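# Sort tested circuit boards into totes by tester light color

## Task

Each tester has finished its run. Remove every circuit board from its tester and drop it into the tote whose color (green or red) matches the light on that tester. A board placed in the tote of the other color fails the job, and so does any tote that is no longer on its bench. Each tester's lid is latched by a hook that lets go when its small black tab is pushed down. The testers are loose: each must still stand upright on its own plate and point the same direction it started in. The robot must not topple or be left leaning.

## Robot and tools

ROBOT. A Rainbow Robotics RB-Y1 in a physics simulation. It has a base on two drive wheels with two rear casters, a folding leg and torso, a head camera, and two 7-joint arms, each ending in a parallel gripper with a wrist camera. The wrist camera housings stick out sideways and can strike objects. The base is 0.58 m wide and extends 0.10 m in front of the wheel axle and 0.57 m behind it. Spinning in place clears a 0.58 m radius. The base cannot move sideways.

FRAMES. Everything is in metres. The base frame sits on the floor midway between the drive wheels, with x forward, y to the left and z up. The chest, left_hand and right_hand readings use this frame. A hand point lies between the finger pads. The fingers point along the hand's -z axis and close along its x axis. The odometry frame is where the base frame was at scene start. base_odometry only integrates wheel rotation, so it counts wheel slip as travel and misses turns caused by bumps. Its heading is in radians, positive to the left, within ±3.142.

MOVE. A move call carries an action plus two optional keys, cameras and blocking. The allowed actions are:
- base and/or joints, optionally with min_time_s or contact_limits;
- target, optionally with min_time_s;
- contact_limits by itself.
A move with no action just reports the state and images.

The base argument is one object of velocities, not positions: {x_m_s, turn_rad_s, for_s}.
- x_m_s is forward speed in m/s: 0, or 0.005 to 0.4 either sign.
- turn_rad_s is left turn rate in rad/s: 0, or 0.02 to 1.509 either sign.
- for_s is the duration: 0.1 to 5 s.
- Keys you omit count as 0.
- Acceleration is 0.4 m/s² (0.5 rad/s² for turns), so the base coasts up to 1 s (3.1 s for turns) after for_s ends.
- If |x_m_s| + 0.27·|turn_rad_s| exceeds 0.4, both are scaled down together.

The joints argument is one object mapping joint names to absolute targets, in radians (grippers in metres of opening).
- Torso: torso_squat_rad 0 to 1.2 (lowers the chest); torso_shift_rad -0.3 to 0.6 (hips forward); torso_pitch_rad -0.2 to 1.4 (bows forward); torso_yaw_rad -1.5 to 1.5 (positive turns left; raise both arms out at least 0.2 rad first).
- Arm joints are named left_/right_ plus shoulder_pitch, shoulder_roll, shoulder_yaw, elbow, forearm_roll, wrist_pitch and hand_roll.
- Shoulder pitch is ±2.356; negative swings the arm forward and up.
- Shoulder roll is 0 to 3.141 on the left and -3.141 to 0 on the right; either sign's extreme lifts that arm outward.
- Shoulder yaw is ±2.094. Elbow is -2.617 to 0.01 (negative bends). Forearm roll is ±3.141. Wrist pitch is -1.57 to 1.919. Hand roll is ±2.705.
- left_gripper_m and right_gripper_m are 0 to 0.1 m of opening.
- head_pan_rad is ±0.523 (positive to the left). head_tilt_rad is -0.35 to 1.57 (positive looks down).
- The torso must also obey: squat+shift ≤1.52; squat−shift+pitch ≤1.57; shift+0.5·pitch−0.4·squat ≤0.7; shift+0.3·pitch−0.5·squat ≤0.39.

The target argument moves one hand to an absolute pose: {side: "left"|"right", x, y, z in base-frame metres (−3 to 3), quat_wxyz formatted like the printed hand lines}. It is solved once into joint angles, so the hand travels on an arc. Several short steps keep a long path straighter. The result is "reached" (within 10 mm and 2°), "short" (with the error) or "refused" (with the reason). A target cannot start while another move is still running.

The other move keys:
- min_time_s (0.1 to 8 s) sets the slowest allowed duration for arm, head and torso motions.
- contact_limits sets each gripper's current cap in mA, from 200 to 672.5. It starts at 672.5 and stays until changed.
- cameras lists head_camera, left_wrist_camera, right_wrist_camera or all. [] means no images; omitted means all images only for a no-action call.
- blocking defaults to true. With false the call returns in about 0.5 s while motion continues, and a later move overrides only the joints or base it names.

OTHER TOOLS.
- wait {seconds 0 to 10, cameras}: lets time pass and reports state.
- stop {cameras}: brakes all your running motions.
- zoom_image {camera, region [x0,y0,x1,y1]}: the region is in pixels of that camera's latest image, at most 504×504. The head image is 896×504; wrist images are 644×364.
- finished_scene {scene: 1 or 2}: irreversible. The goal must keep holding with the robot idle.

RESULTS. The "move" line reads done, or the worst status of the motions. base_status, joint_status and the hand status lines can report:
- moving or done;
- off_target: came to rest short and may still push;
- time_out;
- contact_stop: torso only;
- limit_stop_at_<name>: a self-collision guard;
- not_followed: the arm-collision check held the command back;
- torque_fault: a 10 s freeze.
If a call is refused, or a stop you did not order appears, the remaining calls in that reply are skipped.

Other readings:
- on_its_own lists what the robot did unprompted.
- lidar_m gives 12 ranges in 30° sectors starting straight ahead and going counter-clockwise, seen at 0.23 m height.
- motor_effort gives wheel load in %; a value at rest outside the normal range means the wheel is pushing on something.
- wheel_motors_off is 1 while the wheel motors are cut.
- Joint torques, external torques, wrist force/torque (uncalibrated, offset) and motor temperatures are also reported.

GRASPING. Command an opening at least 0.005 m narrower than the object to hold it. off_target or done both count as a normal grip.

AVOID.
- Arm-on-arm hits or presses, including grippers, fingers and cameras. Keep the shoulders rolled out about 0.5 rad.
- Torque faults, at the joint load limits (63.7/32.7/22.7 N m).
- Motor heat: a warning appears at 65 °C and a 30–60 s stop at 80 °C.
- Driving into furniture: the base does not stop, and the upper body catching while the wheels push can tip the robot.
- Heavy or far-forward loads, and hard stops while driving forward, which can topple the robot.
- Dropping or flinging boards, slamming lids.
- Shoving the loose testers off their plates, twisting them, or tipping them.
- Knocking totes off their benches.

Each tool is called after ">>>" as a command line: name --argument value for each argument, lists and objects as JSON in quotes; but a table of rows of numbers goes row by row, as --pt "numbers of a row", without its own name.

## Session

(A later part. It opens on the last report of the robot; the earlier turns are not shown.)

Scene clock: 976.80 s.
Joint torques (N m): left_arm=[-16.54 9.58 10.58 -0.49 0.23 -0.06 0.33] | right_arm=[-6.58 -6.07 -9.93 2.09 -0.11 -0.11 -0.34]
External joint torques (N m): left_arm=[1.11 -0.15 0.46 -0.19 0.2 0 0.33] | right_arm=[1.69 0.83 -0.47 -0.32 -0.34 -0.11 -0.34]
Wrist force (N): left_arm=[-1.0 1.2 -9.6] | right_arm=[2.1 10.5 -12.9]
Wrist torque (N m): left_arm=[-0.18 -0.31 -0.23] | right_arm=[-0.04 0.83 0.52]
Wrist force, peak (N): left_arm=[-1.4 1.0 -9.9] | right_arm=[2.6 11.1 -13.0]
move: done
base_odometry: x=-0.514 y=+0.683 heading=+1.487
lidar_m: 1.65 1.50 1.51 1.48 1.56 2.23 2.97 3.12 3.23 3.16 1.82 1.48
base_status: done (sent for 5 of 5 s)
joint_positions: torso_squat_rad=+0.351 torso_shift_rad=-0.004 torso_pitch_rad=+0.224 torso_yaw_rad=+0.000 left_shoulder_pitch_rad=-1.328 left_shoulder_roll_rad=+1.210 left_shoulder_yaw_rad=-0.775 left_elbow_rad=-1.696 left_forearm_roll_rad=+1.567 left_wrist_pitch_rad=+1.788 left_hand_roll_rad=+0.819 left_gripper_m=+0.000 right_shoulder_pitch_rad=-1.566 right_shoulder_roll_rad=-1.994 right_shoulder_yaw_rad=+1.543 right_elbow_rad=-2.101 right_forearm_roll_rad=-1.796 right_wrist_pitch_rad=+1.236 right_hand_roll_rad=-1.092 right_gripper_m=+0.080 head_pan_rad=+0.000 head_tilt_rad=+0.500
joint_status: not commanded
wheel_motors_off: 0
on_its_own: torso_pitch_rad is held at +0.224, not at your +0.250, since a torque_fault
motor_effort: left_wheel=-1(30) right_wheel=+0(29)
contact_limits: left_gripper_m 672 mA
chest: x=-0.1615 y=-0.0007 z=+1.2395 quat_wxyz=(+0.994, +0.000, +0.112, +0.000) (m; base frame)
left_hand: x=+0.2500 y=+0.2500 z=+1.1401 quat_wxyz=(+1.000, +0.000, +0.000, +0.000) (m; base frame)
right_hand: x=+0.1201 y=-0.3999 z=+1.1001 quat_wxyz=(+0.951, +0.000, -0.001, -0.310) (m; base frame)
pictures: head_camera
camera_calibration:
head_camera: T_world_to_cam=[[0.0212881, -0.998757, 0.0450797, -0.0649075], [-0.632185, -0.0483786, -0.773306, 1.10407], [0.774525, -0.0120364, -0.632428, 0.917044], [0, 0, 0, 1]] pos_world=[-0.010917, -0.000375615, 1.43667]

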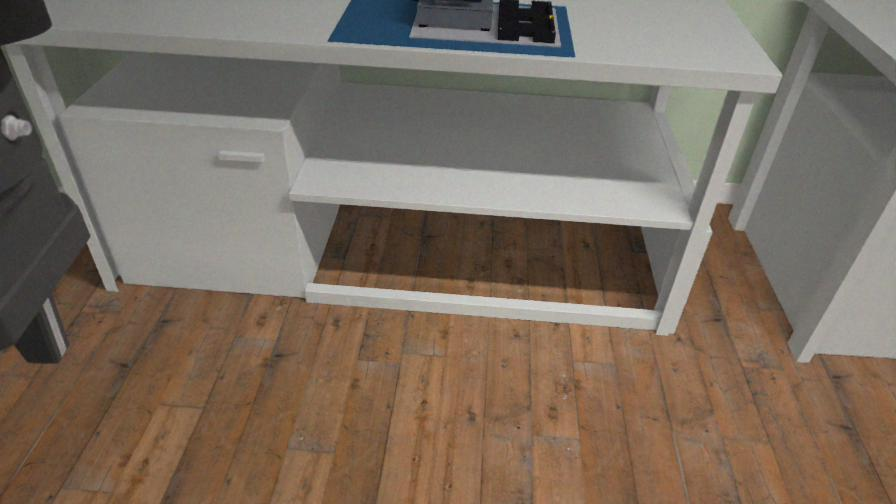

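>>> move --base '{"turn_rad_s":-0.25,"for_s":0.65}'

>>> move --base '{"x_m_s":0.3,"for_s":3.3}'

>>> move --base '{"turn_rad_s":0.25,"for_s":0.6}' --cameras '["head_camera"]'

Scene clock: 993.10 s.
Joint torques (N m): left_arm=[-16.2 9.57 10.43 -0.62 0.2 0.05 0.29] | right_arm=[-6.73 -5.96 -9.7 2.1 -0.06 -0.21 -0.36]
External joint torques (N m): left_arm=[1.45 -0.16 0.31 -0.31 0.18 0.11 0.28] | right_arm=[1.54 0.94 -0.24 -0.31 -0.29 -0.2 -0.36]
Wrist force (N): left_arm=[-1.2 1.1 -9.8] | right_arm=[2.2 10.6 -13.0]
Wrist torque (N m): left_arm=[-0.15 -0.33 -0.20] | right_arm=[-0.06 0.83 0.52]
Wrist force, peak (N): left_arm=[-1.2 0.9 -10.0] | right_arm=[2.3 11.1 -13.1]
move: done
base_odometry: x=-0.514 y=+0.683 heading=+1.320
lidar_m: 1.70 1.49 1.60 1.47 1.50 1.90 2.97 3.03 3.40 3.15 3.05 1.49
base_status: done (sent for 0.67 of 0.67 s)
joint_positions: torso_squat_rad=+0.351 torso_shift_rad=-0.004 torso_pitch_rad=+0.224 torso_yaw_rad=+0.000 left_shoulder_pitch_rad=-1.328 left_shoulder_roll_rad=+1.210 left_shoulder_yaw_rad=-0.775 left_elbow_rad=-1.696 left_forearm_roll_rad=+1.567 left_wrist_pitch_rad=+1.788 left_hand_roll_rad=+0.819 left_gripper_m=+0.000 right_shoulder_pitch_rad=-1.566 right_shoulder_roll_rad=-1.994 right_shoulder_yaw_rad=+1.543 right_elbow_rad=-2.101 right_forearm_roll_rad=-1.796 right_wrist_pitch_rad=+1.236 right_hand_roll_rad=-1.092 right_gripper_m=+0.080 head_pan_rad=+0.000 head_tilt_rad=+0.500
joint_status: not commanded
wheel_motors_off: 0
on_its_own: torso_pitch_rad is held at +0.224, not at your +0.250, since a torque_fault
motor_effort: left_wheel=+0(26) right_wheel=-3(26)
contact_limits: left_gripper_m 672 mA
chest: x=-0.1615 y=-0.0007 z=+1.2395 quat_wxyz=(+0.994, +0.000, +0.112, +0.000) (m; base frame)
left_hand: x=+0.2500 y=+0.2500 z=+1.1401 quat_wxyz=(+1.000, +0.000, +0.000, +0.000) (m; base frame)
right_hand: x=+0.1201 y=-0.3999 z=+1.1002 quat_wxyz=(+0.951, +0.000, -0.001, -0.310) (m; base frame)
camera_calibration:
head_camera: T_world_to_cam=[[0.0212881, -0.998757, 0.0450797, -0.0649075], [-0.632185, -0.0483786, -0.773306, 1.10407], [0.774525, -0.0120364, -0.632428, 0.917044], [0, 0, 0, 1]] pos_world=[-0.010917, -0.000375615, 1.43667]
left_wrist_camera: T_world_to_cam=[[0.999798, 0.015074, -0.0132941, -0.239892], [0.0196461, -0.872546, 0.488137, -0.30898], [-0.00424153, -0.488299, -0.872666, 1.18706], [0, 0, 0, 1]] pos_world=[0.250949, 0.313657, 1.18354]
right_wrist_camera: T_world_to_cam=[[-0.795517, 0.60565, -0.0184679, 0.36053], [0.536099, 0.717712, 0.444396, -0.233045], [0.282403, 0.343624, -0.89564, 1.16054], [0, 0, 0, 1]] pos_world=[0.084001, -0.449887, 1.14965]

Scene clock: 997.50 s.
Joint torques (N m): left_arm=[-16.59 9.42 10.57 -0.48 0.19 -0.11 0.32] | right_arm=[-6.97 -5.92 -9.64 2.19 -0.03 -0.1 -0.45]
External joint torques (N m): left_arm=[1.06 -0.31 0.46 -0.17 0.16 -0.05 0.32] | right_arm=[1.3 0.97 -0.18 -0.22 -0.26 -0.09 -0.45]
Wrist force (N): left_arm=[-1.1 1.0 -9.7] | right_arm=[2.3 11.0 -12.9]
Wrist torque (N m): left_arm=[-0.15 -0.30 -0.20] | right_arm=[-0.08 0.82 0.53]
Wrist force, peak (N): left_arm=[-1.1 0.7 -9.9] | right_arm=[2.5 11.1 -13.2]
move: done
base_odometry: x=-0.269 y=+1.642 heading=+1.320
lidar_m: 1.07 0.98 0.74 1.19 1.61 2.05 3.95 4.03 3.27 2.66 0.63 0.61
base_status: done (sent for 3.3 of 3.3 s)
joint_positions: torso_squat_rad=+0.351 torso_shift_rad=-0.004 torso_pitch_rad=+0.224 torso_yaw_rad=+0.000 left_shoulder_pitch_rad=-1.328 left_shoulder_roll_rad=+1.210 left_shoulder_yaw_rad=-0.775 left_elbow_rad=-1.696 left_forearm_roll_rad=+1.567 left_wrist_pitch_rad=+1.788 left_hand_roll_rad=+0.819 left_gripper_m=+0.000 right_shoulder_pitch_rad=-1.566 right_shoulder_roll_rad=-1.994 right_shoulder_yaw_rad=+1.543 right_elbow_rad=-2.101 right_forearm_roll_rad=-1.796 right_wrist_pitch_rad=+1.236 right_hand_roll_rad=-1.092 right_gripper_m=+0.080 head_pan_rad=+0.000 head_tilt_rad=+0.500
joint_status: not commanded
wheel_motors_off: 0
on_its_own: torso_pitch_rad is held at +0.224, not at your +0.250, since a torque_fault
motor_effort: left_wheel=-4(27) right_wheel=+0(28)
contact_limits: left_gripper_m 672 mA
chest: x=-0.1615 y=-0.0007 z=+1.2395 quat_wxyz=(+0.994, +0.000, +0.112, +0.000) (m; base frame)
left_hand: x=+0.2500 y=+0.2500 z=+1.1401 quat_wxyz=(+1.000, +0.000, +0.000, +0.000) (m; base frame)
right_hand: x=+0.1201 y=-0.3999 z=+1.1001 quat_wxyz=(+0.951, +0.000, -0.001, -0.310) (m; base frame)
camera_calibration:
head_camera: T_world_to_cam=[[0.0212926, -0.998757, 0.0450745, -0.0648999], [-0.632294, -0.0483757, -0.773217, 1.10394], [0.774436, -0.0120365, -0.632538, 0.917199], [0, 0, 0, 1]] pos_world=[-0.0109168, -0.000375626, 1.43667]
left_wrist_camera: T_world_to_cam=[[0.999796, 0.0151618, -0.013342, -0.239862], [0.0197461, -0.872544, 0.488136, -0.309005], [-0.00424049, -0.4883, -0.872666, 1.18706], [0, 0, 0, 1]] pos_world=[0.250949, 0.313657, 1.18354]
right_wrist_camera: T_world_to_cam=[[-0.795556, 0.605602, -0.0183425, 0.360367], [0.536093, 0.717706, 0.444413, -0.233066], [0.282302, 0.343722, -0.895634, 1.16059], [0, 0, 0, 1]] pos_world=[0.0840005, -0.449886, 1.14965]

Scene clock: 998.90 s.
Joint torques (N m): left_arm=[-16.35 9.73 10.43 -0.5 0.28 -0.13 0.34] | right_arm=[-6.76 -5.83 -9.91 2.27 -0.09 -0.21 -0.31]
External joint torques (N m): left_arm=[1.3 0 0.31 -0.2 0.25 -0.07 0.34] | right_arm=[1.51 1.06 -0.45 -0.14 -0.32 -0.21 -0.31]
Wrist force (N): left_arm=[-1.0 0.9 -9.4] | right_arm=[2.2 10.7 -12.6]
Wrist torque (N m): left_arm=[-0.15 -0.29 -0.22] | right_arm=[-0.04 0.82 0.52]
Wrist force, peak (N): left_arm=[-1.1 1.2 -9.8] | right_arm=[2.4 11.0 -12.9]
move: done
base_odometry: x=-0.269 y=+1.642 heading=+1.470
lidar_m: 1.07 0.83 0.74 1.59 1.67 2.36 3.95 4.13 3.13 1.31 0.60 0.74
base_status: done (sent for 0.6 of 0.6 s)
joint_positions: torso_squat_rad=+0.351 torso_shift_rad=-0.004 torso_pitch_rad=+0.224 torso_yaw_rad=+0.000 left_shoulder_pitch_rad=-1.328 left_shoulder_roll_rad=+1.210 left_shoulder_yaw_rad=-0.775 left_elbow_rad=-1.696 left_forearm_roll_rad=+1.567 left_wrist_pitch_rad=+1.788 left_hand_roll_rad=+0.819 left_gripper_m=+0.000 right_shoulder_pitch_rad=-1.566 right_shoulder_roll_rad=-1.994 right_shoulder_yaw_rad=+1.543 right_elbow_rad=-2.101 right_forearm_roll_rad=-1.796 right_wrist_pitch_rad=+1.236 right_hand_roll_rad=-1.092 right_gripper_m=+0.080 head_pan_rad=+0.000 head_tilt_rad=+0.500
joint_status: not commanded
wheel_motors_off: 0
on_its_own: torso_pitch_rad is held at +0.224, not at your +0.250, since a torque_fault
motor_effort: left_wheel=-4(27) right_wheel=+0(22)
contact_limits: left_gripper_m 672 mA
chest: x=-0.1615 y=-0.0007 z=+1.2395 quat_wxyz=(+0.994, +0.000, +0.112, +0.000) (m; base frame)
left_hand: x=+0.2500 y=+0.2500 z=+1.1401 quat_wxyz=(+1.000, +0.000, +0.000, +0.000) (m; base frame)
right_hand: x=+0.1201 y=-0.3999 z=+1.1001 quat_wxyz=(+0.951, +0.000, -0.001, -0.310) (m; base frame)
pictures: head_camera
camera_calibration:
head_camera: T_world_to_cam=[[0.0212926, -0.998757, 0.0450745, -0.0648999], [-0.632294, -0.0483757, -0.773217, 1.10394], [0.774436, -0.0120365, -0.632538, 0.917199], [0, 0, 0, 1]] pos_world=[-0.0109168, -0.000375626, 1.43667]

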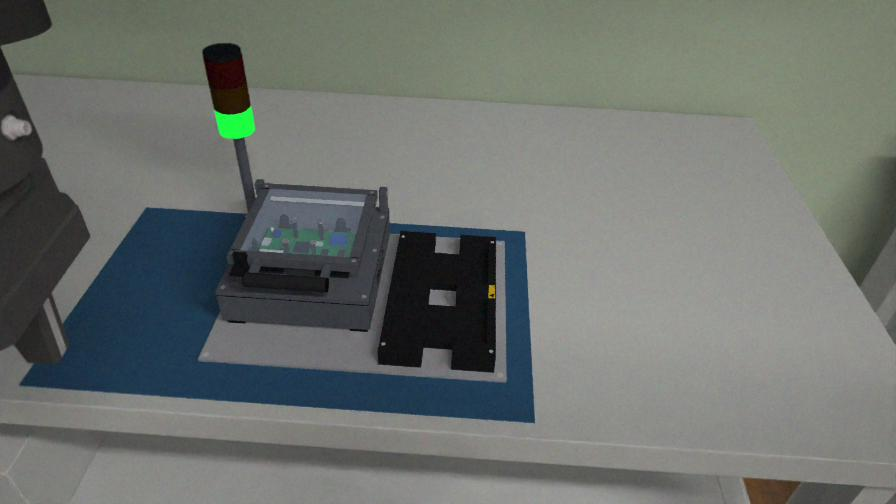

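>>> move --base '{"turn_rad_s":-0.1,"for_s":0.4}'

>>> move --base '{"x_m_s":0.15,"for_s":1.27}' --joints '{"right_gripper_m":0,"head_tilt_rad":0.7,"head_pan_rad":0.2}' --cameras '["head_camera"]'

>>> zoom_image --camera "head_camera" --region '[200, 180, 620, 460]'

Scene clock: 1007.27 s.
Joint torques (N m): left_arm=[-16.24 9.59 10.28 -0.56 0.25 -0.04 0.35] | right_arm=[-6.56 -5.94 -9.91 2.28 -0.12 -0.19 -0.36]
External joint torques (N m): left_arm=[1.41 -0.14 0.16 -0.26 0.22 0.02 0.35] | right_arm=[1.71 0.95 -0.45 -0.13 -0.35 -0.18 -0.36]
Wrist force (N): left_arm=[-1.0 1.3 -9.5] | right_arm=[2.3 10.5 -12.9]
Wrist torque (N m): left_arm=[-0.17 -0.32 -0.21] | right_arm=[-0.03 0.85 0.52]
Wrist force, peak (N): left_arm=[-0.9 0.8 -9.9] | right_arm=[2.5 11.1 -12.9]
move: done
base_odometry: x=-0.269 y=+1.642 heading=+1.430
lidar_m: 1.07 0.86 0.74 1.58 1.64 2.26 3.95 4.29 3.17 1.53 0.61 0.66
base_status: done (sent for 0.4 of 0.4 s)
joint_positions: torso_squat_rad=+0.351 torso_shift_rad=-0.004 torso_pitch_rad=+0.224 torso_yaw_rad=+0.000 left_shoulder_pitch_rad=-1.328 left_shoulder_roll_rad=+1.210 left_shoulder_yaw_rad=-0.775 left_elbow_rad=-1.696 left_forearm_roll_rad=+1.567 left_wrist_pitch_rad=+1.788 left_hand_roll_rad=+0.819 left_gripper_m=+0.000 right_shoulder_pitch_rad=-1.566 right_shoulder_roll_rad=-1.994 right_shoulder_yaw_rad=+1.543 right_elbow_rad=-2.101 right_forearm_roll_rad=-1.796 right_wrist_pitch_rad=+1.236 right_hand_roll_rad=-1.092 right_gripper_m=+0.080 head_pan_rad=+0.000 head_tilt_rad=+0.500
joint_status: not commanded
wheel_motors_off: 0
on_its_own: torso_pitch_rad is held at +0.224, not at your +0.250, since a torque_fault
motor_effort: left_wheel=+4(17) right_wheel=+1(17)
contact_limits: left_gripper_m 672 mA
chest: x=-0.1615 y=-0.0007 z=+1.2395 quat_wxyz=(+0.994, +0.000, +0.112, +0.000) (m; base frame)
left_hand: x=+0.2500 y=+0.2500 z=+1.1401 quat_wxyz=(+1.000, +0.000, +0.000, +0.000) (m; base frame)
right_hand: x=+0.1201 y=-0.3999 z=+1.1001 quat_wxyz=(+0.951, +0.000, -0.001, -0.310) (m; base frame)
camera_calibration:
head_camera: T_world_to_cam=[[0.0212926, -0.998757, 0.0450745, -0.0648999], [-0.632294, -0.0483757, -0.773217, 1.10394], [0.774436, -0.0120365, -0.632538, 0.917199], [0, 0, 0, 1]] pos_world=[-0.0109168, -0.000375626, 1.43667]
left_wrist_camera: T_world_to_cam=[[0.999796, 0.0151618, -0.013342, -0.239861], [0.0197461, -0.872544, 0.488136, -0.309092], [-0.00424049, -0.4883, -0.872666, 1.18701], [0, 0, 0, 1]] pos_world=[0.250949, 0.313557, 1.18354]
right_wrist_camera: T_world_to_cam=[[-0.795556, 0.605602, -0.0183425, 0.360367], [0.536093, 0.717706, 0.444413, -0.233066], [0.282302, 0.343722, -0.895634, 1.16059], [0, 0, 0, 1]] pos_world=[0.0840005, -0.449886, 1.14965]

Scene clock: 1009.47 s.
Joint torques (N m): left_arm=[-16.33 9.51 10.34 -0.51 0.19 0 0.3] | right_arm=[-6.65 -6.01 -9.7 2.18 -0.05 -0.16 -0.21]
External joint torques (N m): left_arm=[1.32 -0.22 0.22 -0.2 0.16 0.06 0.3] | right_arm=[1.61 0.89 -0.24 -0.23 -0.27 -0.16 -0.21]
Wrist force (N): left_arm=[-1.0 1.2 -9.5] | right_arm=[2.1 10.6 -12.8]
Wrist torque (N m): left_arm=[-0.17 -0.31 -0.19] | right_arm=[-0.05 0.82 0.54]
Wrist force, peak (N): left_arm=[-0.7 0.7 -9.9] | right_arm=[2.5 11.3 -12.9]
move: done
base_odometry: x=-0.242 y=+1.830 heading=+1.431
lidar_m: 0.88 0.86 0.65 0.93 1.64 2.26 4.14 4.28 3.16 0.90 0.50 0.70
base_status: done (sent for 1.27 of 1.27 s)
joint_positions: torso_squat_rad=+0.351 torso_shift_rad=-0.004 torso_pitch_rad=+0.224 torso_yaw_rad=+0.000 left_shoulder_pitch_rad=-1.328 left_shoulder_roll_rad=+1.210 left_shoulder_yaw_rad=-0.775 left_elbow_rad=-1.696 left_forearm_roll_rad=+1.567 left_wrist_pitch_rad=+1.788 left_hand_roll_rad=+0.819 left_gripper_m=+0.000 right_shoulder_pitch_rad=-1.566 right_shoulder_roll_rad=-1.994 right_shoulder_yaw_rad=+1.543 right_elbow_rad=-2.101 right_forearm_roll_rad=-1.796 right_wrist_pitch_rad=+1.236 right_hand_roll_rad=-1.092 right_gripper_m=+0.000 head_pan_rad=+0.200 head_tilt_rad=+0.700
joint_status: all done
wheel_motors_off: 0
on_its_own: torso_pitch_rad is held at +0.224, not at your +0.250, since a torque_fault
motor_effort: left_wheel=+4(33) right_wheel=-6(20)
contact_limits: left_gripper_m 672 mA
chest: x=-0.1615 y=-0.0007 z=+1.2395 quat_wxyz=(+0.994, +0.000, +0.112, +0.000) (m; base frame)
left_hand: x=+0.2500 y=+0.2500 z=+1.1401 quat_wxyz=(+1.000, +0.000, +0.000, +0.000) (m; base frame)
right_hand: x=+0.1201 y=-0.3999 z=+1.1002 quat_wxyz=(+0.951, +0.000, -0.001, -0.310) (m; base frame)
pictures: head_camera
camera_calibration:
head_camera: T_world_to_cam=[[0.223009, -0.974808, -0.00415117, 0.024766], [-0.751789, -0.169274, -0.637307, 0.898074], [0.620549, 0.145246, -0.770599, 1.10002], [0, 0, 0, 1]] pos_world=[-0.0129784, 0.0163894, 1.42013]

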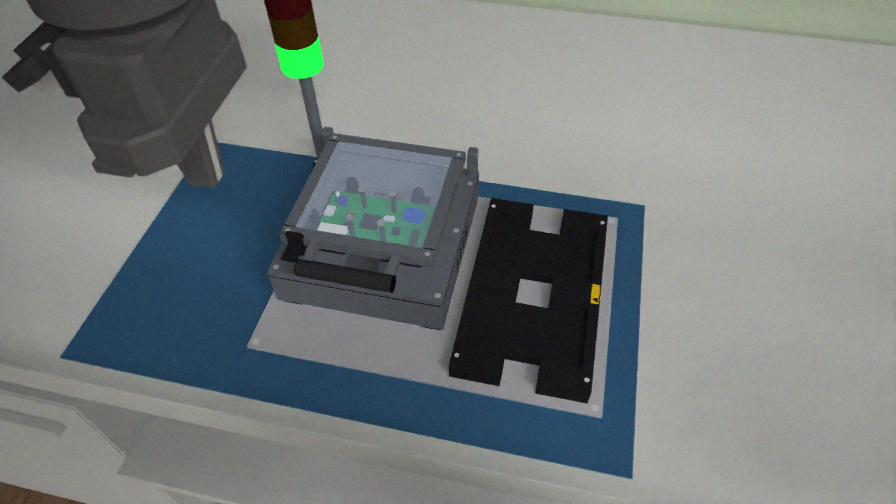

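Scaled by 1.200 from the camera's 896x504 image, which has a finer 1280x720 frame.

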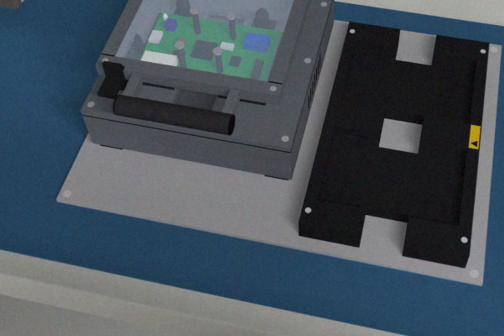

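>>> move --target '{"side":"left","x":0.28,"y":0.262,"z":1.03,"quat_wxyz":[0.966,0,-0.259,0]}' --min_time_s 2

>>> move --target '{"side":"left","x":0.315,"y":0.258,"z":0.985,"quat_wxyz":[0.966,0,-0.259,0]}' --min_time_s 1.5 --cameras '["head_camera","left_wrist_camera"]'

>>> zoom_image --camera "head_camera" --region '[230, 180, 370, 320]'

Scene clock: 1021.87 s.
Joint torques (N m): left_arm=[-12.36 12.02 9.17 -2.24 -0.6 -0.83 0.3] | right_arm=[-6.69 -6.12 -9.54 2.18 -0.1 -0.13 -0.3]
External joint torques (N m): left_arm=[1.64 0.82 -1.18 -0.4 0.15 -0.33 0.33] | right_arm=[1.58 0.78 -0.08 -0.24 -0.33 -0.13 -0.3]
Wrist force (N): left_arm=[-4.2 1.1 -8.3] | right_arm=[2.2 10.4 -12.9]
Wrist torque (N m): left_arm=[-0.13 -0.51 -0.18] | right_arm=[-0.02 0.83 0.52]
Wrist force, peak (N): left_arm=[-3.5 1.1 -9.7] | right_arm=[2.5 10.8 -13.1]
move: done
base_odometry: x=-0.242 y=+1.830 heading=+1.431
lidar_m: 0.88 0.86 0.66 0.93 1.64 2.25 4.13 4.27 3.16 0.91 0.51 0.71
base_status: not commanded
joint_positions: torso_squat_rad=+0.351 torso_shift_rad=-0.004 torso_pitch_rad=+0.224 torso_yaw_rad=+0.000 left_shoulder_pitch_rad=-0.903 left_shoulder_roll_rad=+1.333 left_shoulder_yaw_rad=-0.865 left_elbow_rad=-2.077 left_forearm_roll_rad=+0.876 left_wrist_pitch_rad=+1.156 left_hand_roll_rad=+1.098 left_gripper_m=+0.000 right_shoulder_pitch_rad=-1.566 right_shoulder_roll_rad=-1.994 right_shoulder_yaw_rad=+1.543 right_elbow_rad=-2.101 right_forearm_roll_rad=-1.796 right_wrist_pitch_rad=+1.236 right_hand_roll_rad=-1.092 right_gripper_m=+0.000 head_pan_rad=+0.200 head_tilt_rad=+0.700
joint_status: all done
wheel_motors_off: 0
on_its_own: torso_pitch_rad is held at +0.224, not at your +0.250, since a torque_fault
motor_effort: left_wheel=+5(6) right_wheel=-6(8)
contact_limits: left_gripper_m 672 mA
chest: x=-0.1615 y=-0.0007 z=+1.2395 quat_wxyz=(+0.994, +0.000, +0.112, +0.000) (m; base frame)
left_hand: x=+0.2798 y=+0.2613 z=+1.0308 quat_wxyz=(+0.966, -0.002, -0.257, -0.002) (m; base frame)
left_hand_status: reached (checked arc, planned for 2.0 s): 1 mm and 0.4 deg off.
right_hand: x=+0.1201 y=-0.3999 z=+1.1002 quat_wxyz=(+0.951, +0.000, -0.001, -0.310) (m; base frame)
camera_calibration:
head_camera: T_world_to_cam=[[0.223009, -0.974808, -0.00415117, 0.024766], [-0.751789, -0.169274, -0.637307, 0.898074], [0.620549, 0.145246, -0.770599, 1.10002], [0, 0, 0, 1]] pos_world=[-0.0129784, 0.0163894, 1.42013]
left_wrist_camera: T_world_to_cam=[[0.874196, 0.0133634, 0.48539, -0.749734], [-0.229204, -0.869894, 0.43675, -0.124462], [0.428074, -0.493058, -0.757394, 0.858854], [0, 0, 0, 1]] pos_world=[0.259234, 0.325215, 1.06876]
right_wrist_camera: T_world_to_cam=[[-0.795534, 0.60563, -0.0184137, 0.360459], [0.536078, 0.717687, 0.444461, -0.233129], [0.282394, 0.343712, -0.895609, 1.16055], [0, 0, 0, 1]] pos_world=[0.084001, -0.449886, 1.14965]

Scene clock: 1023.70 s.
Joint torques (N m): left_arm=[-12.34 0.42 4.83 0.9 -0.53 -4.09 -0.14] | right_arm=[-6.83 -5.95 -9.45 2.13 -0.06 -0.17 -0.35]
External joint torques (N m): left_arm=[3.4 -10.68 -5.64 3.5 0.18 -3.53 -0.11] | right_arm=[1.45 0.91 0.02 -0.28 -0.29 -0.16 -0.35]
Wrist force (N): left_arm=[-11.1 13.8 37.5] | right_arm=[2.2 10.9 -12.7]
Wrist torque (N m): left_arm=[-0.06 -0.20 -0.27] | right_arm=[-0.06 0.84 0.53]
Wrist force, peak (N): left_arm=[-15.0 14.2 42.5] | right_arm=[2.1 11.1 -12.9]
move: done
base_odometry: x=-0.242 y=+1.830 heading=+1.431
lidar_m: 0.88 0.87 0.65 0.93 1.65 2.26 4.14 4.27 3.17 0.90 0.50 0.72
base_status: not commanded
joint_positions: torso_squat_rad=+0.351 torso_shift_rad=-0.004 torso_pitch_rad=+0.223 torso_yaw_rad=+0.000 left_shoulder_pitch_rad=-0.909 left_shoulder_roll_rad=+1.173 left_shoulder_yaw_rad=-0.914 left_elbow_rad=-1.850 left_forearm_roll_rad=+0.793 left_wrist_pitch_rad=+1.089 left_hand_roll_rad=+1.025 left_gripper_m=+0.000 right_shoulder_pitch_rad=-1.566 right_shoulder_roll_rad=-1.994 right_shoulder_yaw_rad=+1.543 right_elbow_rad=-2.101 right_forearm_roll_rad=-1.796 right_wrist_pitch_rad=+1.236 right_hand_roll_rad=-1.092 right_gripper_m=+0.000 head_pan_rad=+0.200 head_tilt_rad=+0.700
joint_status: all done
wheel_motors_off: 0
on_its_own: torso_pitch_rad is held at +0.224, not at your +0.250, since a torque_fault
motor_effort: left_wheel=+17(18) right_wheel=-7(8)
contact_limits: left_gripper_m 672 mA
chest: x=-0.1625 y=-0.0008 z=+1.2396 quat_wxyz=(+0.994, +0.001, +0.111, +0.000) (m; base frame)
left_hand: x=+0.3149 y=+0.2593 z=+0.9871 quat_wxyz=(+0.965, +0.001, -0.261, +0.001) (m; base frame)
left_hand_status: reached (checked arc, planned for 1.5 s): 2 mm and 0.3 deg off.
right_hand: x=+0.1196 y=-0.3998 z=+1.1006 quat_wxyz=(+0.951, +0.000, -0.001, -0.310) (m; base frame)
pictures: head_camera, left_wrist_camera
camera_calibration:
head_camera: T_world_to_cam=[[0.22342, -0.974714, -0.00399887, 0.024847], [-0.750741, -0.169462, -0.638491, 0.898989], [0.621668, 0.145654, -0.769619, 1.09968], [0, 0, 0, 1]] pos_world=[-0.0142812, 0.0163906, 1.42043]
left_wrist_camera: T_world_to_cam=[[0.870064, 0.0161022, 0.492675, -0.765805], [-0.227465, -0.873579, 0.430256, -0.0923376], [0.437318, -0.486417, -0.756407, 0.804059], [0, 0, 0, 1]] pos_world=[0.293666, 0.322775, 1.02522]

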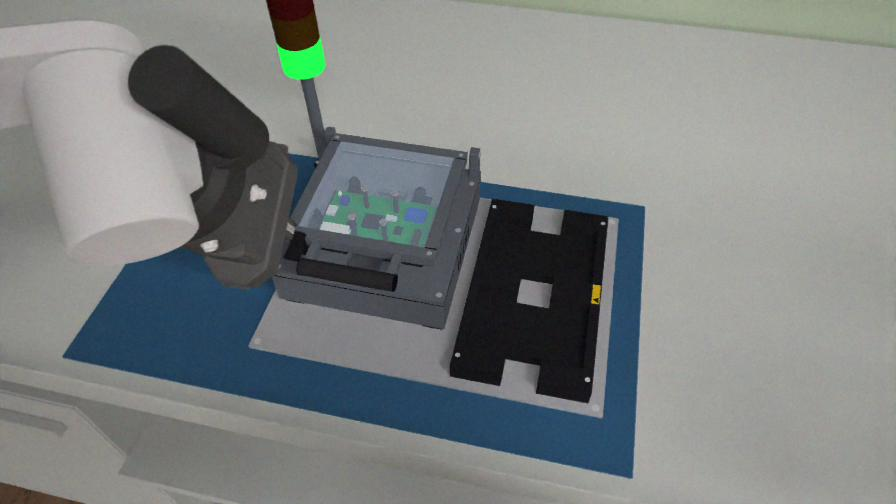

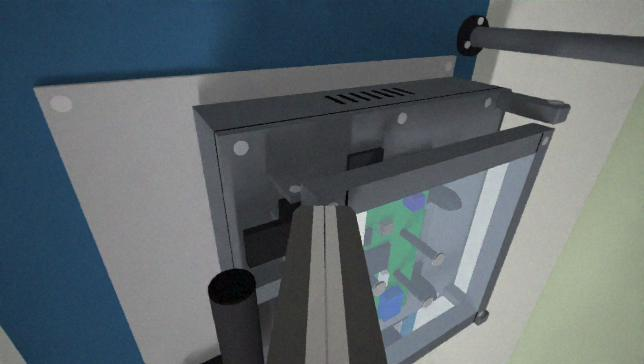

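Scaled by 3.600 from the camera's 896x504 image, which has a finer 1280x720 frame.

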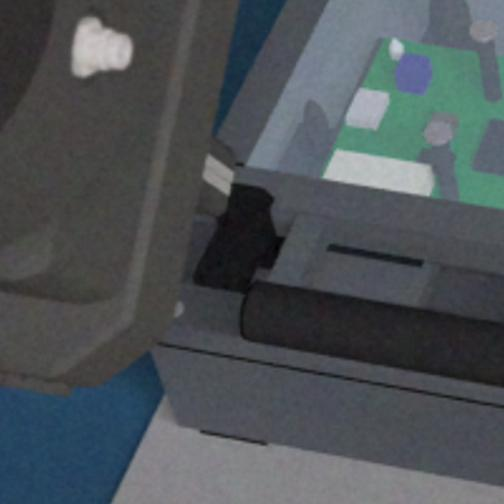

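>>> move --target '{"side":"left","x":0.285,"y":0.257,"z":1.0,"quat_wxyz":[0.966,0,-0.259,0]}' --min_time_s 1

>>> move --target '{"side":"left","x":0.287,"y":0.255,"z":0.98,"quat_wxyz":[0.966,0,-0.259,0]}' --min_time_s 1 --cameras '["head_camera","left_wrist_camera"]'

>>> zoom_image --camera "head_camera" --region '[230, 180, 370, 320]'

>>> zoom_image --camera "left_wrist_camera" --region '[180, 120, 460, 364]'

Scene clock: 1035.10 s.
Joint torques (N m): left_arm=[-12.6 11.67 11.37 -2.73 -0.62 -0.22 0.28] | right_arm=[-6.61 -6.15 -9.76 2.19 -0.04 -0.22 -0.33]
External joint torques (N m): left_arm=[1.78 0.65 1.12 -0.23 0.13 0.26 0.31] | right_arm=[1.66 0.74 -0.3 -0.22 -0.27 -0.21 -0.33]
Wrist force (N): left_arm=[-4.2 1.3 -9.0] | right_arm=[2.4 10.5 -12.6]
Wrist torque (N m): left_arm=[-0.17 -0.51 -0.20] | right_arm=[-0.03 0.86 0.54]
Wrist force, peak (N): left_arm=[-11.4 13.9 37.5] | right_arm=[2.3 11.1 -12.9]
move: done
base_odometry: x=-0.242 y=+1.830 heading=+1.431
lidar_m: 0.88 0.87 0.64 0.94 1.65 2.26 4.14 4.26 3.16 0.91 0.51 0.71
base_status: not commanded
joint_positions: torso_squat_rad=+0.351 torso_shift_rad=-0.004 torso_pitch_rad=+0.224 torso_yaw_rad=+0.000 left_shoulder_pitch_rad=-0.875 left_shoulder_roll_rad=+1.253 left_shoulder_yaw_rad=-0.905 left_elbow_rad=-2.009 left_forearm_roll_rad=+0.784 left_wrist_pitch_rad=+1.127 left_hand_roll_rad=+1.107 left_gripper_m=+0.000 right_shoulder_pitch_rad=-1.566 right_shoulder_roll_rad=-1.994 right_shoulder_yaw_rad=+1.543 right_elbow_rad=-2.101 right_forearm_roll_rad=-1.796 right_wrist_pitch_rad=+1.236 right_hand_roll_rad=-1.092 right_gripper_m=+0.000 head_pan_rad=+0.200 head_tilt_rad=+0.700
joint_status: all done
wheel_motors_off: 0
on_its_own: torso_pitch_rad is held at +0.224, not at your +0.250, since a torque_fault
motor_effort: left_wheel=+11(18) right_wheel=-7(8)
contact_limits: left_gripper_m 672 mA
chest: x=-0.1616 y=-0.0007 z=+1.2395 quat_wxyz=(+0.994, +0.000, +0.112, +0.000) (m; base frame)
left_hand: x=+0.2857 y=+0.2566 z=+0.9992 quat_wxyz=(+0.966, +0.000, -0.258, +0.000) (m; base frame)
left_hand_status: reached (checked arc, planned for 1.0 s): 1 mm and 0.1 deg off.
right_hand: x=+0.1200 y=-0.3999 z=+1.1002 quat_wxyz=(+0.951, +0.000, -0.001, -0.310) (m; base frame)
camera_calibration:
head_camera: T_world_to_cam=[[0.223014, -0.974807, -0.00412022, 0.0247672], [-0.751658, -0.169268, -0.637463, 0.89821], [0.620705, 0.14526, -0.77047, 1.10004], [0, 0, 0, 1]] pos_world=[-0.0131786, 0.0163894, 1.42023]
left_wrist_camera: T_world_to_cam=[[0.872754, 0.0148451, 0.487935, -0.742026], [-0.22746, -0.872034, 0.433381, -0.109943], [0.431929, -0.489221, -0.757694, 0.828273], [0, 0, 0, 1]] pos_world=[0.264843, 0.320349, 1.03728]
right_wrist_camera: T_world_to_cam=[[-0.795573, 0.605572, -0.0186282, 0.360605], [0.53591, 0.71773, 0.444594, -0.233196], [0.282604, 0.343724, -0.895538, 1.16048], [0, 0, 0, 1]] pos_world=[0.0839022, -0.449886, 1.14965]

Scene clock: 1036.43 s.
Joint torques (N m): left_arm=[-12.51 8.6 8.81 -1.6 -0.63 -0.83 0.49] | right_arm=[-6.73 -5.9 -9.53 2.1 -0.1 -0.12 -0.32]
External joint torques (N m): left_arm=[1.95 -2.33 -1.32 1.24 0.11 -0.35 0.52] | right_arm=[1.54 0.99 -0.07 -0.31 -0.33 -0.11 -0.32]
Wrist force (N): left_arm=[-4.1 1.0 -8.7] | right_arm=[2.4 10.8 -12.5]
Wrist torque (N m): left_arm=[-0.12 -0.48 -0.18] | right_arm=[-0.07 0.85 0.51]
Wrist force, peak (N): left_arm=[-4.3 0.9 -9.1] | right_arm=[2.2 10.8 -13.1]
move: done
base_odometry: x=-0.242 y=+1.830 heading=+1.431
lidar_m: 0.88 0.87 0.65 0.94 1.65 2.26 4.14 4.27 3.16 0.90 0.51 0.70
base_status: not commanded
joint_positions: torso_squat_rad=+0.351 torso_shift_rad=-0.004 torso_pitch_rad=+0.224 torso_yaw_rad=+0.000 left_shoulder_pitch_rad=-0.854 left_shoulder_roll_rad=+1.215 left_shoulder_yaw_rad=-0.927 left_elbow_rad=-1.970 left_forearm_roll_rad=+0.733 left_wrist_pitch_rad=+1.100 left_hand_roll_rad=+1.114 left_gripper_m=+0.000 right_shoulder_pitch_rad=-1.566 right_shoulder_roll_rad=-1.994 right_shoulder_yaw_rad=+1.543 right_elbow_rad=-2.101 right_forearm_roll_rad=-1.796 right_wrist_pitch_rad=+1.236 right_hand_roll_rad=-1.092 right_gripper_m=+0.000 head_pan_rad=+0.200 head_tilt_rad=+0.700
joint_status: all done
wheel_motors_off: 0
on_its_own: torso_pitch_rad is held at +0.224, not at your +0.250, since a torque_fault
motor_effort: left_wheel=+11(13) right_wheel=-7(8)
contact_limits: left_gripper_m 672 mA
chest: x=-0.1616 y=-0.0007 z=+1.2395 quat_wxyz=(+0.994, +0.000, +0.112, +0.000) (m; base frame)
left_hand: x=+0.2872 y=+0.2551 z=+0.9803 quat_wxyz=(+0.966, +0.000, -0.259, +0.000) (m; base frame)
left_hand_status: reached (checked arc, planned for 1.0 s): 0 mm and 0.0 deg off.
right_hand: x=+0.1200 y=-0.3999 z=+1.1002 quat_wxyz=(+0.951, +0.000, -0.001, -0.310) (m; base frame)
pictures: head_camera, left_wrist_camera
camera_calibration:
head_camera: T_world_to_cam=[[0.223014, -0.974807, -0.00412022, 0.0247672], [-0.751658, -0.169268, -0.637463, 0.89821], [0.620705, 0.14526, -0.77047, 1.10004], [0, 0, 0, 1]] pos_world=[-0.0131786, 0.0163894, 1.42023]
left_wrist_camera: T_world_to_cam=[[0.871594, 0.0153707, 0.489987, -0.735879], [-0.227733, -0.87242, 0.43246, -0.101716], [0.434122, -0.488516, -0.756895, 0.810995], [0, 0, 0, 1]] pos_world=[0.266153, 0.318756, 1.0184]

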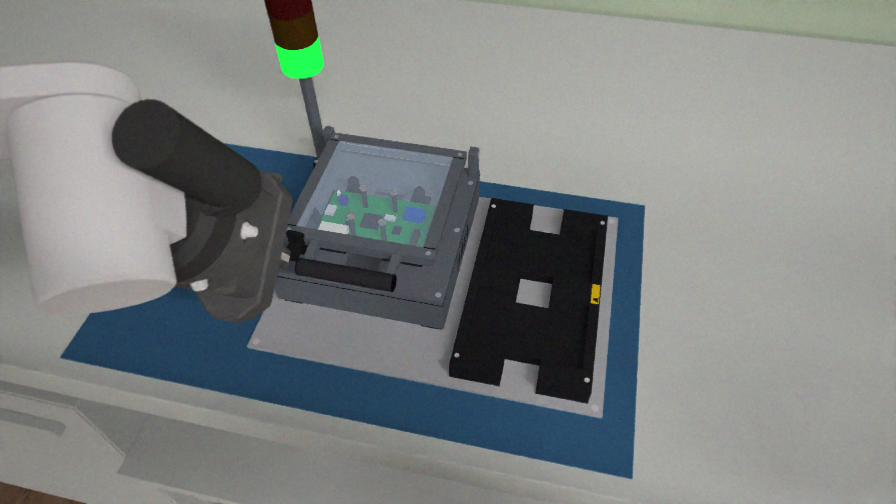

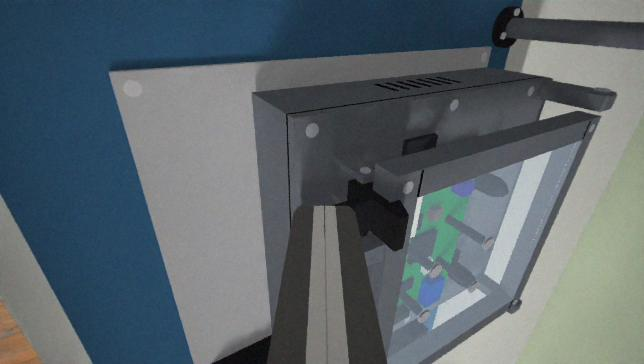

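Scaled by 3.600 from the camera's 896x504 image, which has a finer 1280x720 frame.

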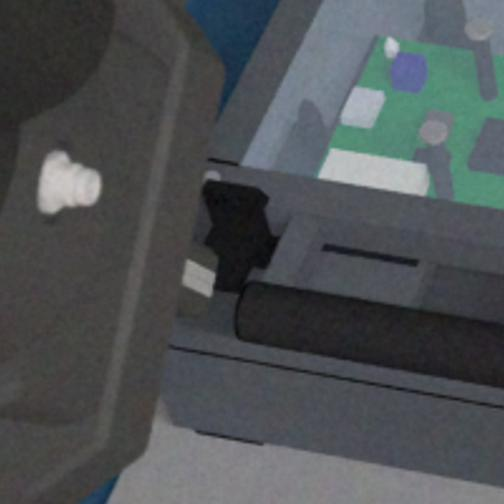

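Scaled by 1.800 from the camera's 644x364 image, which has a finer 920x520 frame.

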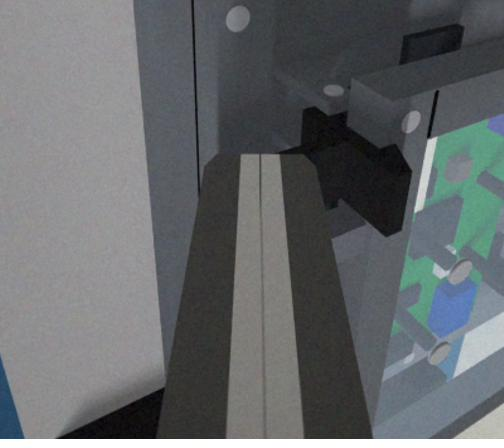

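>>> move --target '{"side":"left","x":0.291,"y":0.25,"z":0.967,"quat_wxyz":[0.966,0,-0.259,0]}' --min_time_s 1.5 --cameras '["head_camera"]'

>>> zoom_image --camera "head_camera" --region '[230, 180, 370, 320]'

>>> move --target '{"side":"left","x":0.291,"y":0.25,"z":0.955,"quat_wxyz":[0.966,0,-0.259,0]}' --min_time_s 1.5 --cameras '["head_camera"]'

>>> zoom_image --camera "head_camera" --region '[230, 180, 370, 320]'

Scene clock: 1045.00 s.
Joint torques (N m): left_arm=[-14.36 6.91 9.83 0.27 -1.87 -2.23 -0.34] | right_arm=[-6.59 -6.19 -9.67 2.18 -0.08 -0.13 -0.39]
External joint torques (N m): left_arm=[0.38 -3.82 -0.25 3.33 -1.13 -1.75 -0.31] | right_arm=[1.68 0.69 -0.21 -0.23 -0.31 -0.12 -0.39]
Wrist force (N): left_arm=[-12.1 3.8 6.9] | right_arm=[2.0 10.9 -12.5]
Wrist torque (N m): left_arm=[-0.07 -0.27 -0.20] | right_arm=[-0.07 0.83 0.53]
Wrist force, peak (N): left_arm=[-12.5 3.9 7.1] | right_arm=[2.3 11.1 -13.0]
move: done
base_odometry: x=-0.242 y=+1.830 heading=+1.431
lidar_m: 0.88 0.86 0.65 0.93 1.64 2.26 4.14 4.27 3.16 0.90 0.50 0.71
base_status: not commanded
joint_positions: torso_squat_rad=+0.351 torso_shift_rad=-0.004 torso_pitch_rad=+0.224 torso_yaw_rad=+0.000 left_shoulder_pitch_rad=-0.852 left_shoulder_roll_rad=+1.172 left_shoulder_yaw_rad=-0.944 left_elbow_rad=-1.928 left_forearm_roll_rad=+0.702 left_wrist_pitch_rad=+1.090 left_hand_roll_rad=+1.114 left_gripper_m=+0.000 right_shoulder_pitch_rad=-1.566 right_shoulder_roll_rad=-1.994 right_shoulder_yaw_rad=+1.543 right_elbow_rad=-2.101 right_forearm_roll_rad=-1.796 right_wrist_pitch_rad=+1.236 right_hand_roll_rad=-1.092 right_gripper_m=+0.000 head_pan_rad=+0.200 head_tilt_rad=+0.700
joint_status: all done
wheel_motors_off: 0
on_its_own: torso_pitch_rad is held at +0.224, not at your +0.250, since a torque_fault
motor_effort: left_wheel=+12(13) right_wheel=-7(8)
contact_limits: left_gripper_m 672 mA
chest: x=-0.1618 y=-0.0007 z=+1.2395 quat_wxyz=(+0.994, +0.000, +0.112, +0.000) (m; base frame)
left_hand: x=+0.2907 y=+0.2503 z=+0.9672 quat_wxyz=(+0.966, +0.000, -0.259, +0.000) (m; base frame)
left_hand_status: reached (checked arc, planned for 1.5 s): 0 mm and 0.0 deg off.
right_hand: x=+0.1199 y=-0.3999 z=+1.1003 quat_wxyz=(+0.951, +0.000, -0.001, -0.310) (m; base frame)
pictures: head_camera
camera_calibration:
head_camera: T_world_to_cam=[[0.223137, -0.974779, -0.00408572, 0.0247645], [-0.751487, -0.16935, -0.637642, 0.898319], [0.620868, 0.145352, -0.770322, 1.09996], [0, 0, 0, 1]] pos_world=[-0.0133792, 0.0163898, 1.42023]

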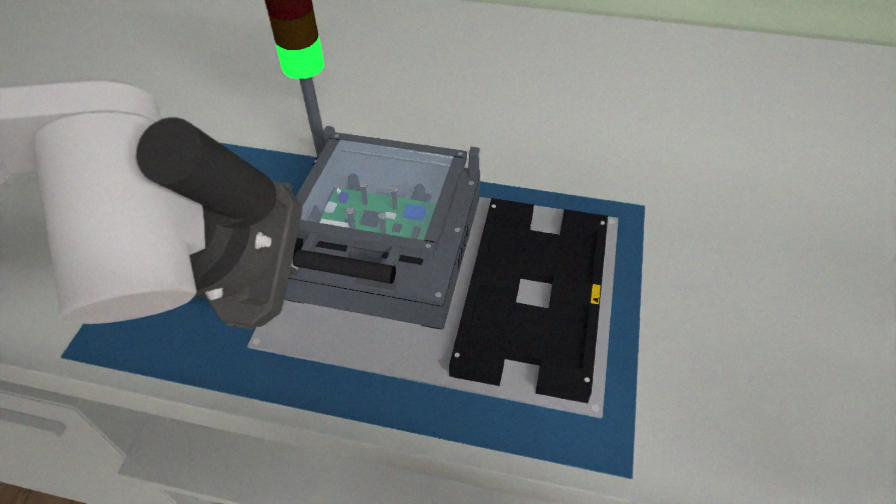

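Scaled by 3.600 from the camera's 896x504 image, which has a finer 1280x720 frame.

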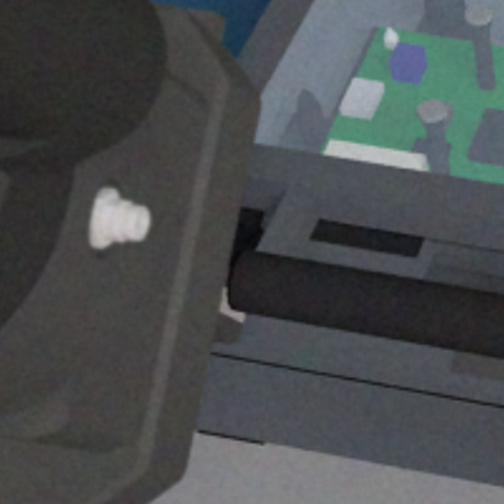

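Scene clock: 1046.83 s.
Joint torques (N m): left_arm=[0.63 -5.06 -5.38 11.68 -0.9 -4.28 0.41] | right_arm=[-6.65 -5.89 -9.6 2.16 -0.05 -0.22 -0.38]
External joint torques (N m): left_arm=[15.42 -15.77 -15.42 14.84 -0.15 -3.8 0.44] | right_arm=[1.63 0.93 -0.12 -0.26 -0.28 -0.21 -0.38]
Wrist force (N): left_arm=[-12.4 13.0 106.1] | right_arm=[2.4 10.9 -12.5]
Wrist torque (N m): left_arm=[0.15 -0.57 -0.19] | right_arm=[-0.08 0.86 0.53]
Wrist force, peak (N): left_arm=[-12.0 13.1 106.9] | right_arm=[2.3 11.0 -13.0]
move: done
base_odometry: x=-0.242 y=+1.830 heading=+1.431
lidar_m: 0.88 0.86 0.65 0.94 1.64 2.25 4.13 4.27 3.17 0.90 0.51 0.71
base_status: not commanded
joint_positions: torso_squat_rad=+0.351 torso_shift_rad=-0.005 torso_pitch_rad=+0.220 torso_yaw_rad=+0.001 left_shoulder_pitch_rad=-0.842 left_shoulder_roll_rad=+1.156 left_shoulder_yaw_rad=-0.952 left_elbow_rad=-1.907 left_forearm_roll_rad=+0.675 left_wrist_pitch_rad=+1.071 left_hand_roll_rad=+1.116 left_gripper_m=+0.000 right_shoulder_pitch_rad=-1.566 right_shoulder_roll_rad=-1.994 right_shoulder_yaw_rad=+1.543 right_elbow_rad=-2.101 right_forearm_roll_rad=-1.796 right_wrist_pitch_rad=+1.236 right_hand_roll_rad=-1.092 right_gripper_m=+0.000 head_pan_rad=+0.200 head_tilt_rad=+0.700
joint_status: all done
wheel_motors_off: 0
on_its_own: torso_pitch_rad is held at +0.224, not at your +0.250, since a torque_fault
motor_effort: left_wheel=+24(26) right_wheel=-6(8)
contact_limits: left_gripper_m 672 mA
chest: x=-0.1639 y=-0.0011 z=+1.2397 quat_wxyz=(+0.994, +0.001, +0.110, +0.000) (m; base frame)
left_hand: x=+0.2912 y=+0.2503 z=+0.9610 quat_wxyz=(+0.965, +0.001, -0.264, -0.001) (m; base frame)
left_hand_status: reached (checked arc, planned for 1.5 s): 6 mm and 0.6 deg off.
right_hand: x=+0.1185 y=-0.4000 z=+1.1010 quat_wxyz=(+0.951, +0.001, -0.002, -0.310) (m; base frame)
pictures: head_camera
camera_calibration:
head_camera: T_world_to_cam=[[0.223652, -0.97466, -0.0041745, 0.025017], [-0.749174, -0.169167, -0.640407, 0.90062], [0.623473, 0.146356, -0.768024, 1.09902], [0, 0, 0, 1]] pos_world=[-0.0160845, 0.0158906, 1.42094]

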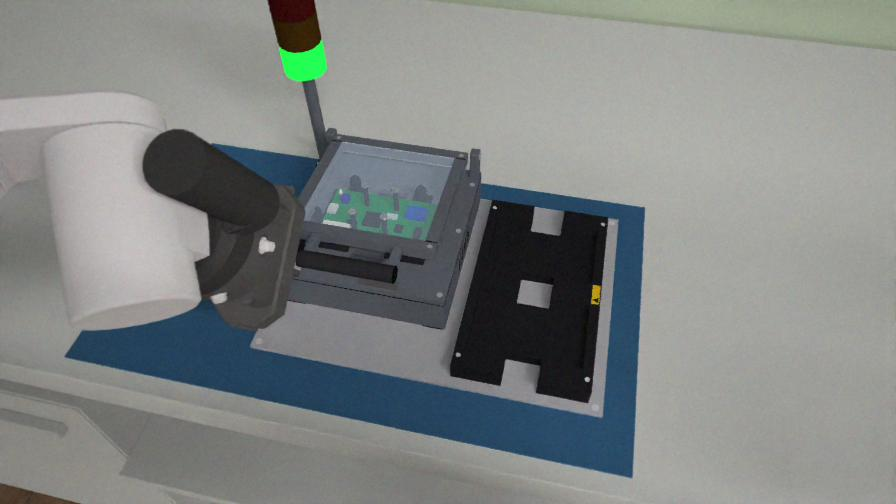

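Scaled by 3.600 from the camera's 896x504 image, which has a finer 1280x720 frame.

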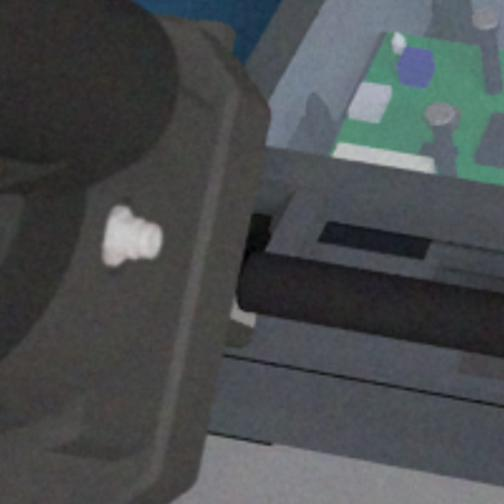

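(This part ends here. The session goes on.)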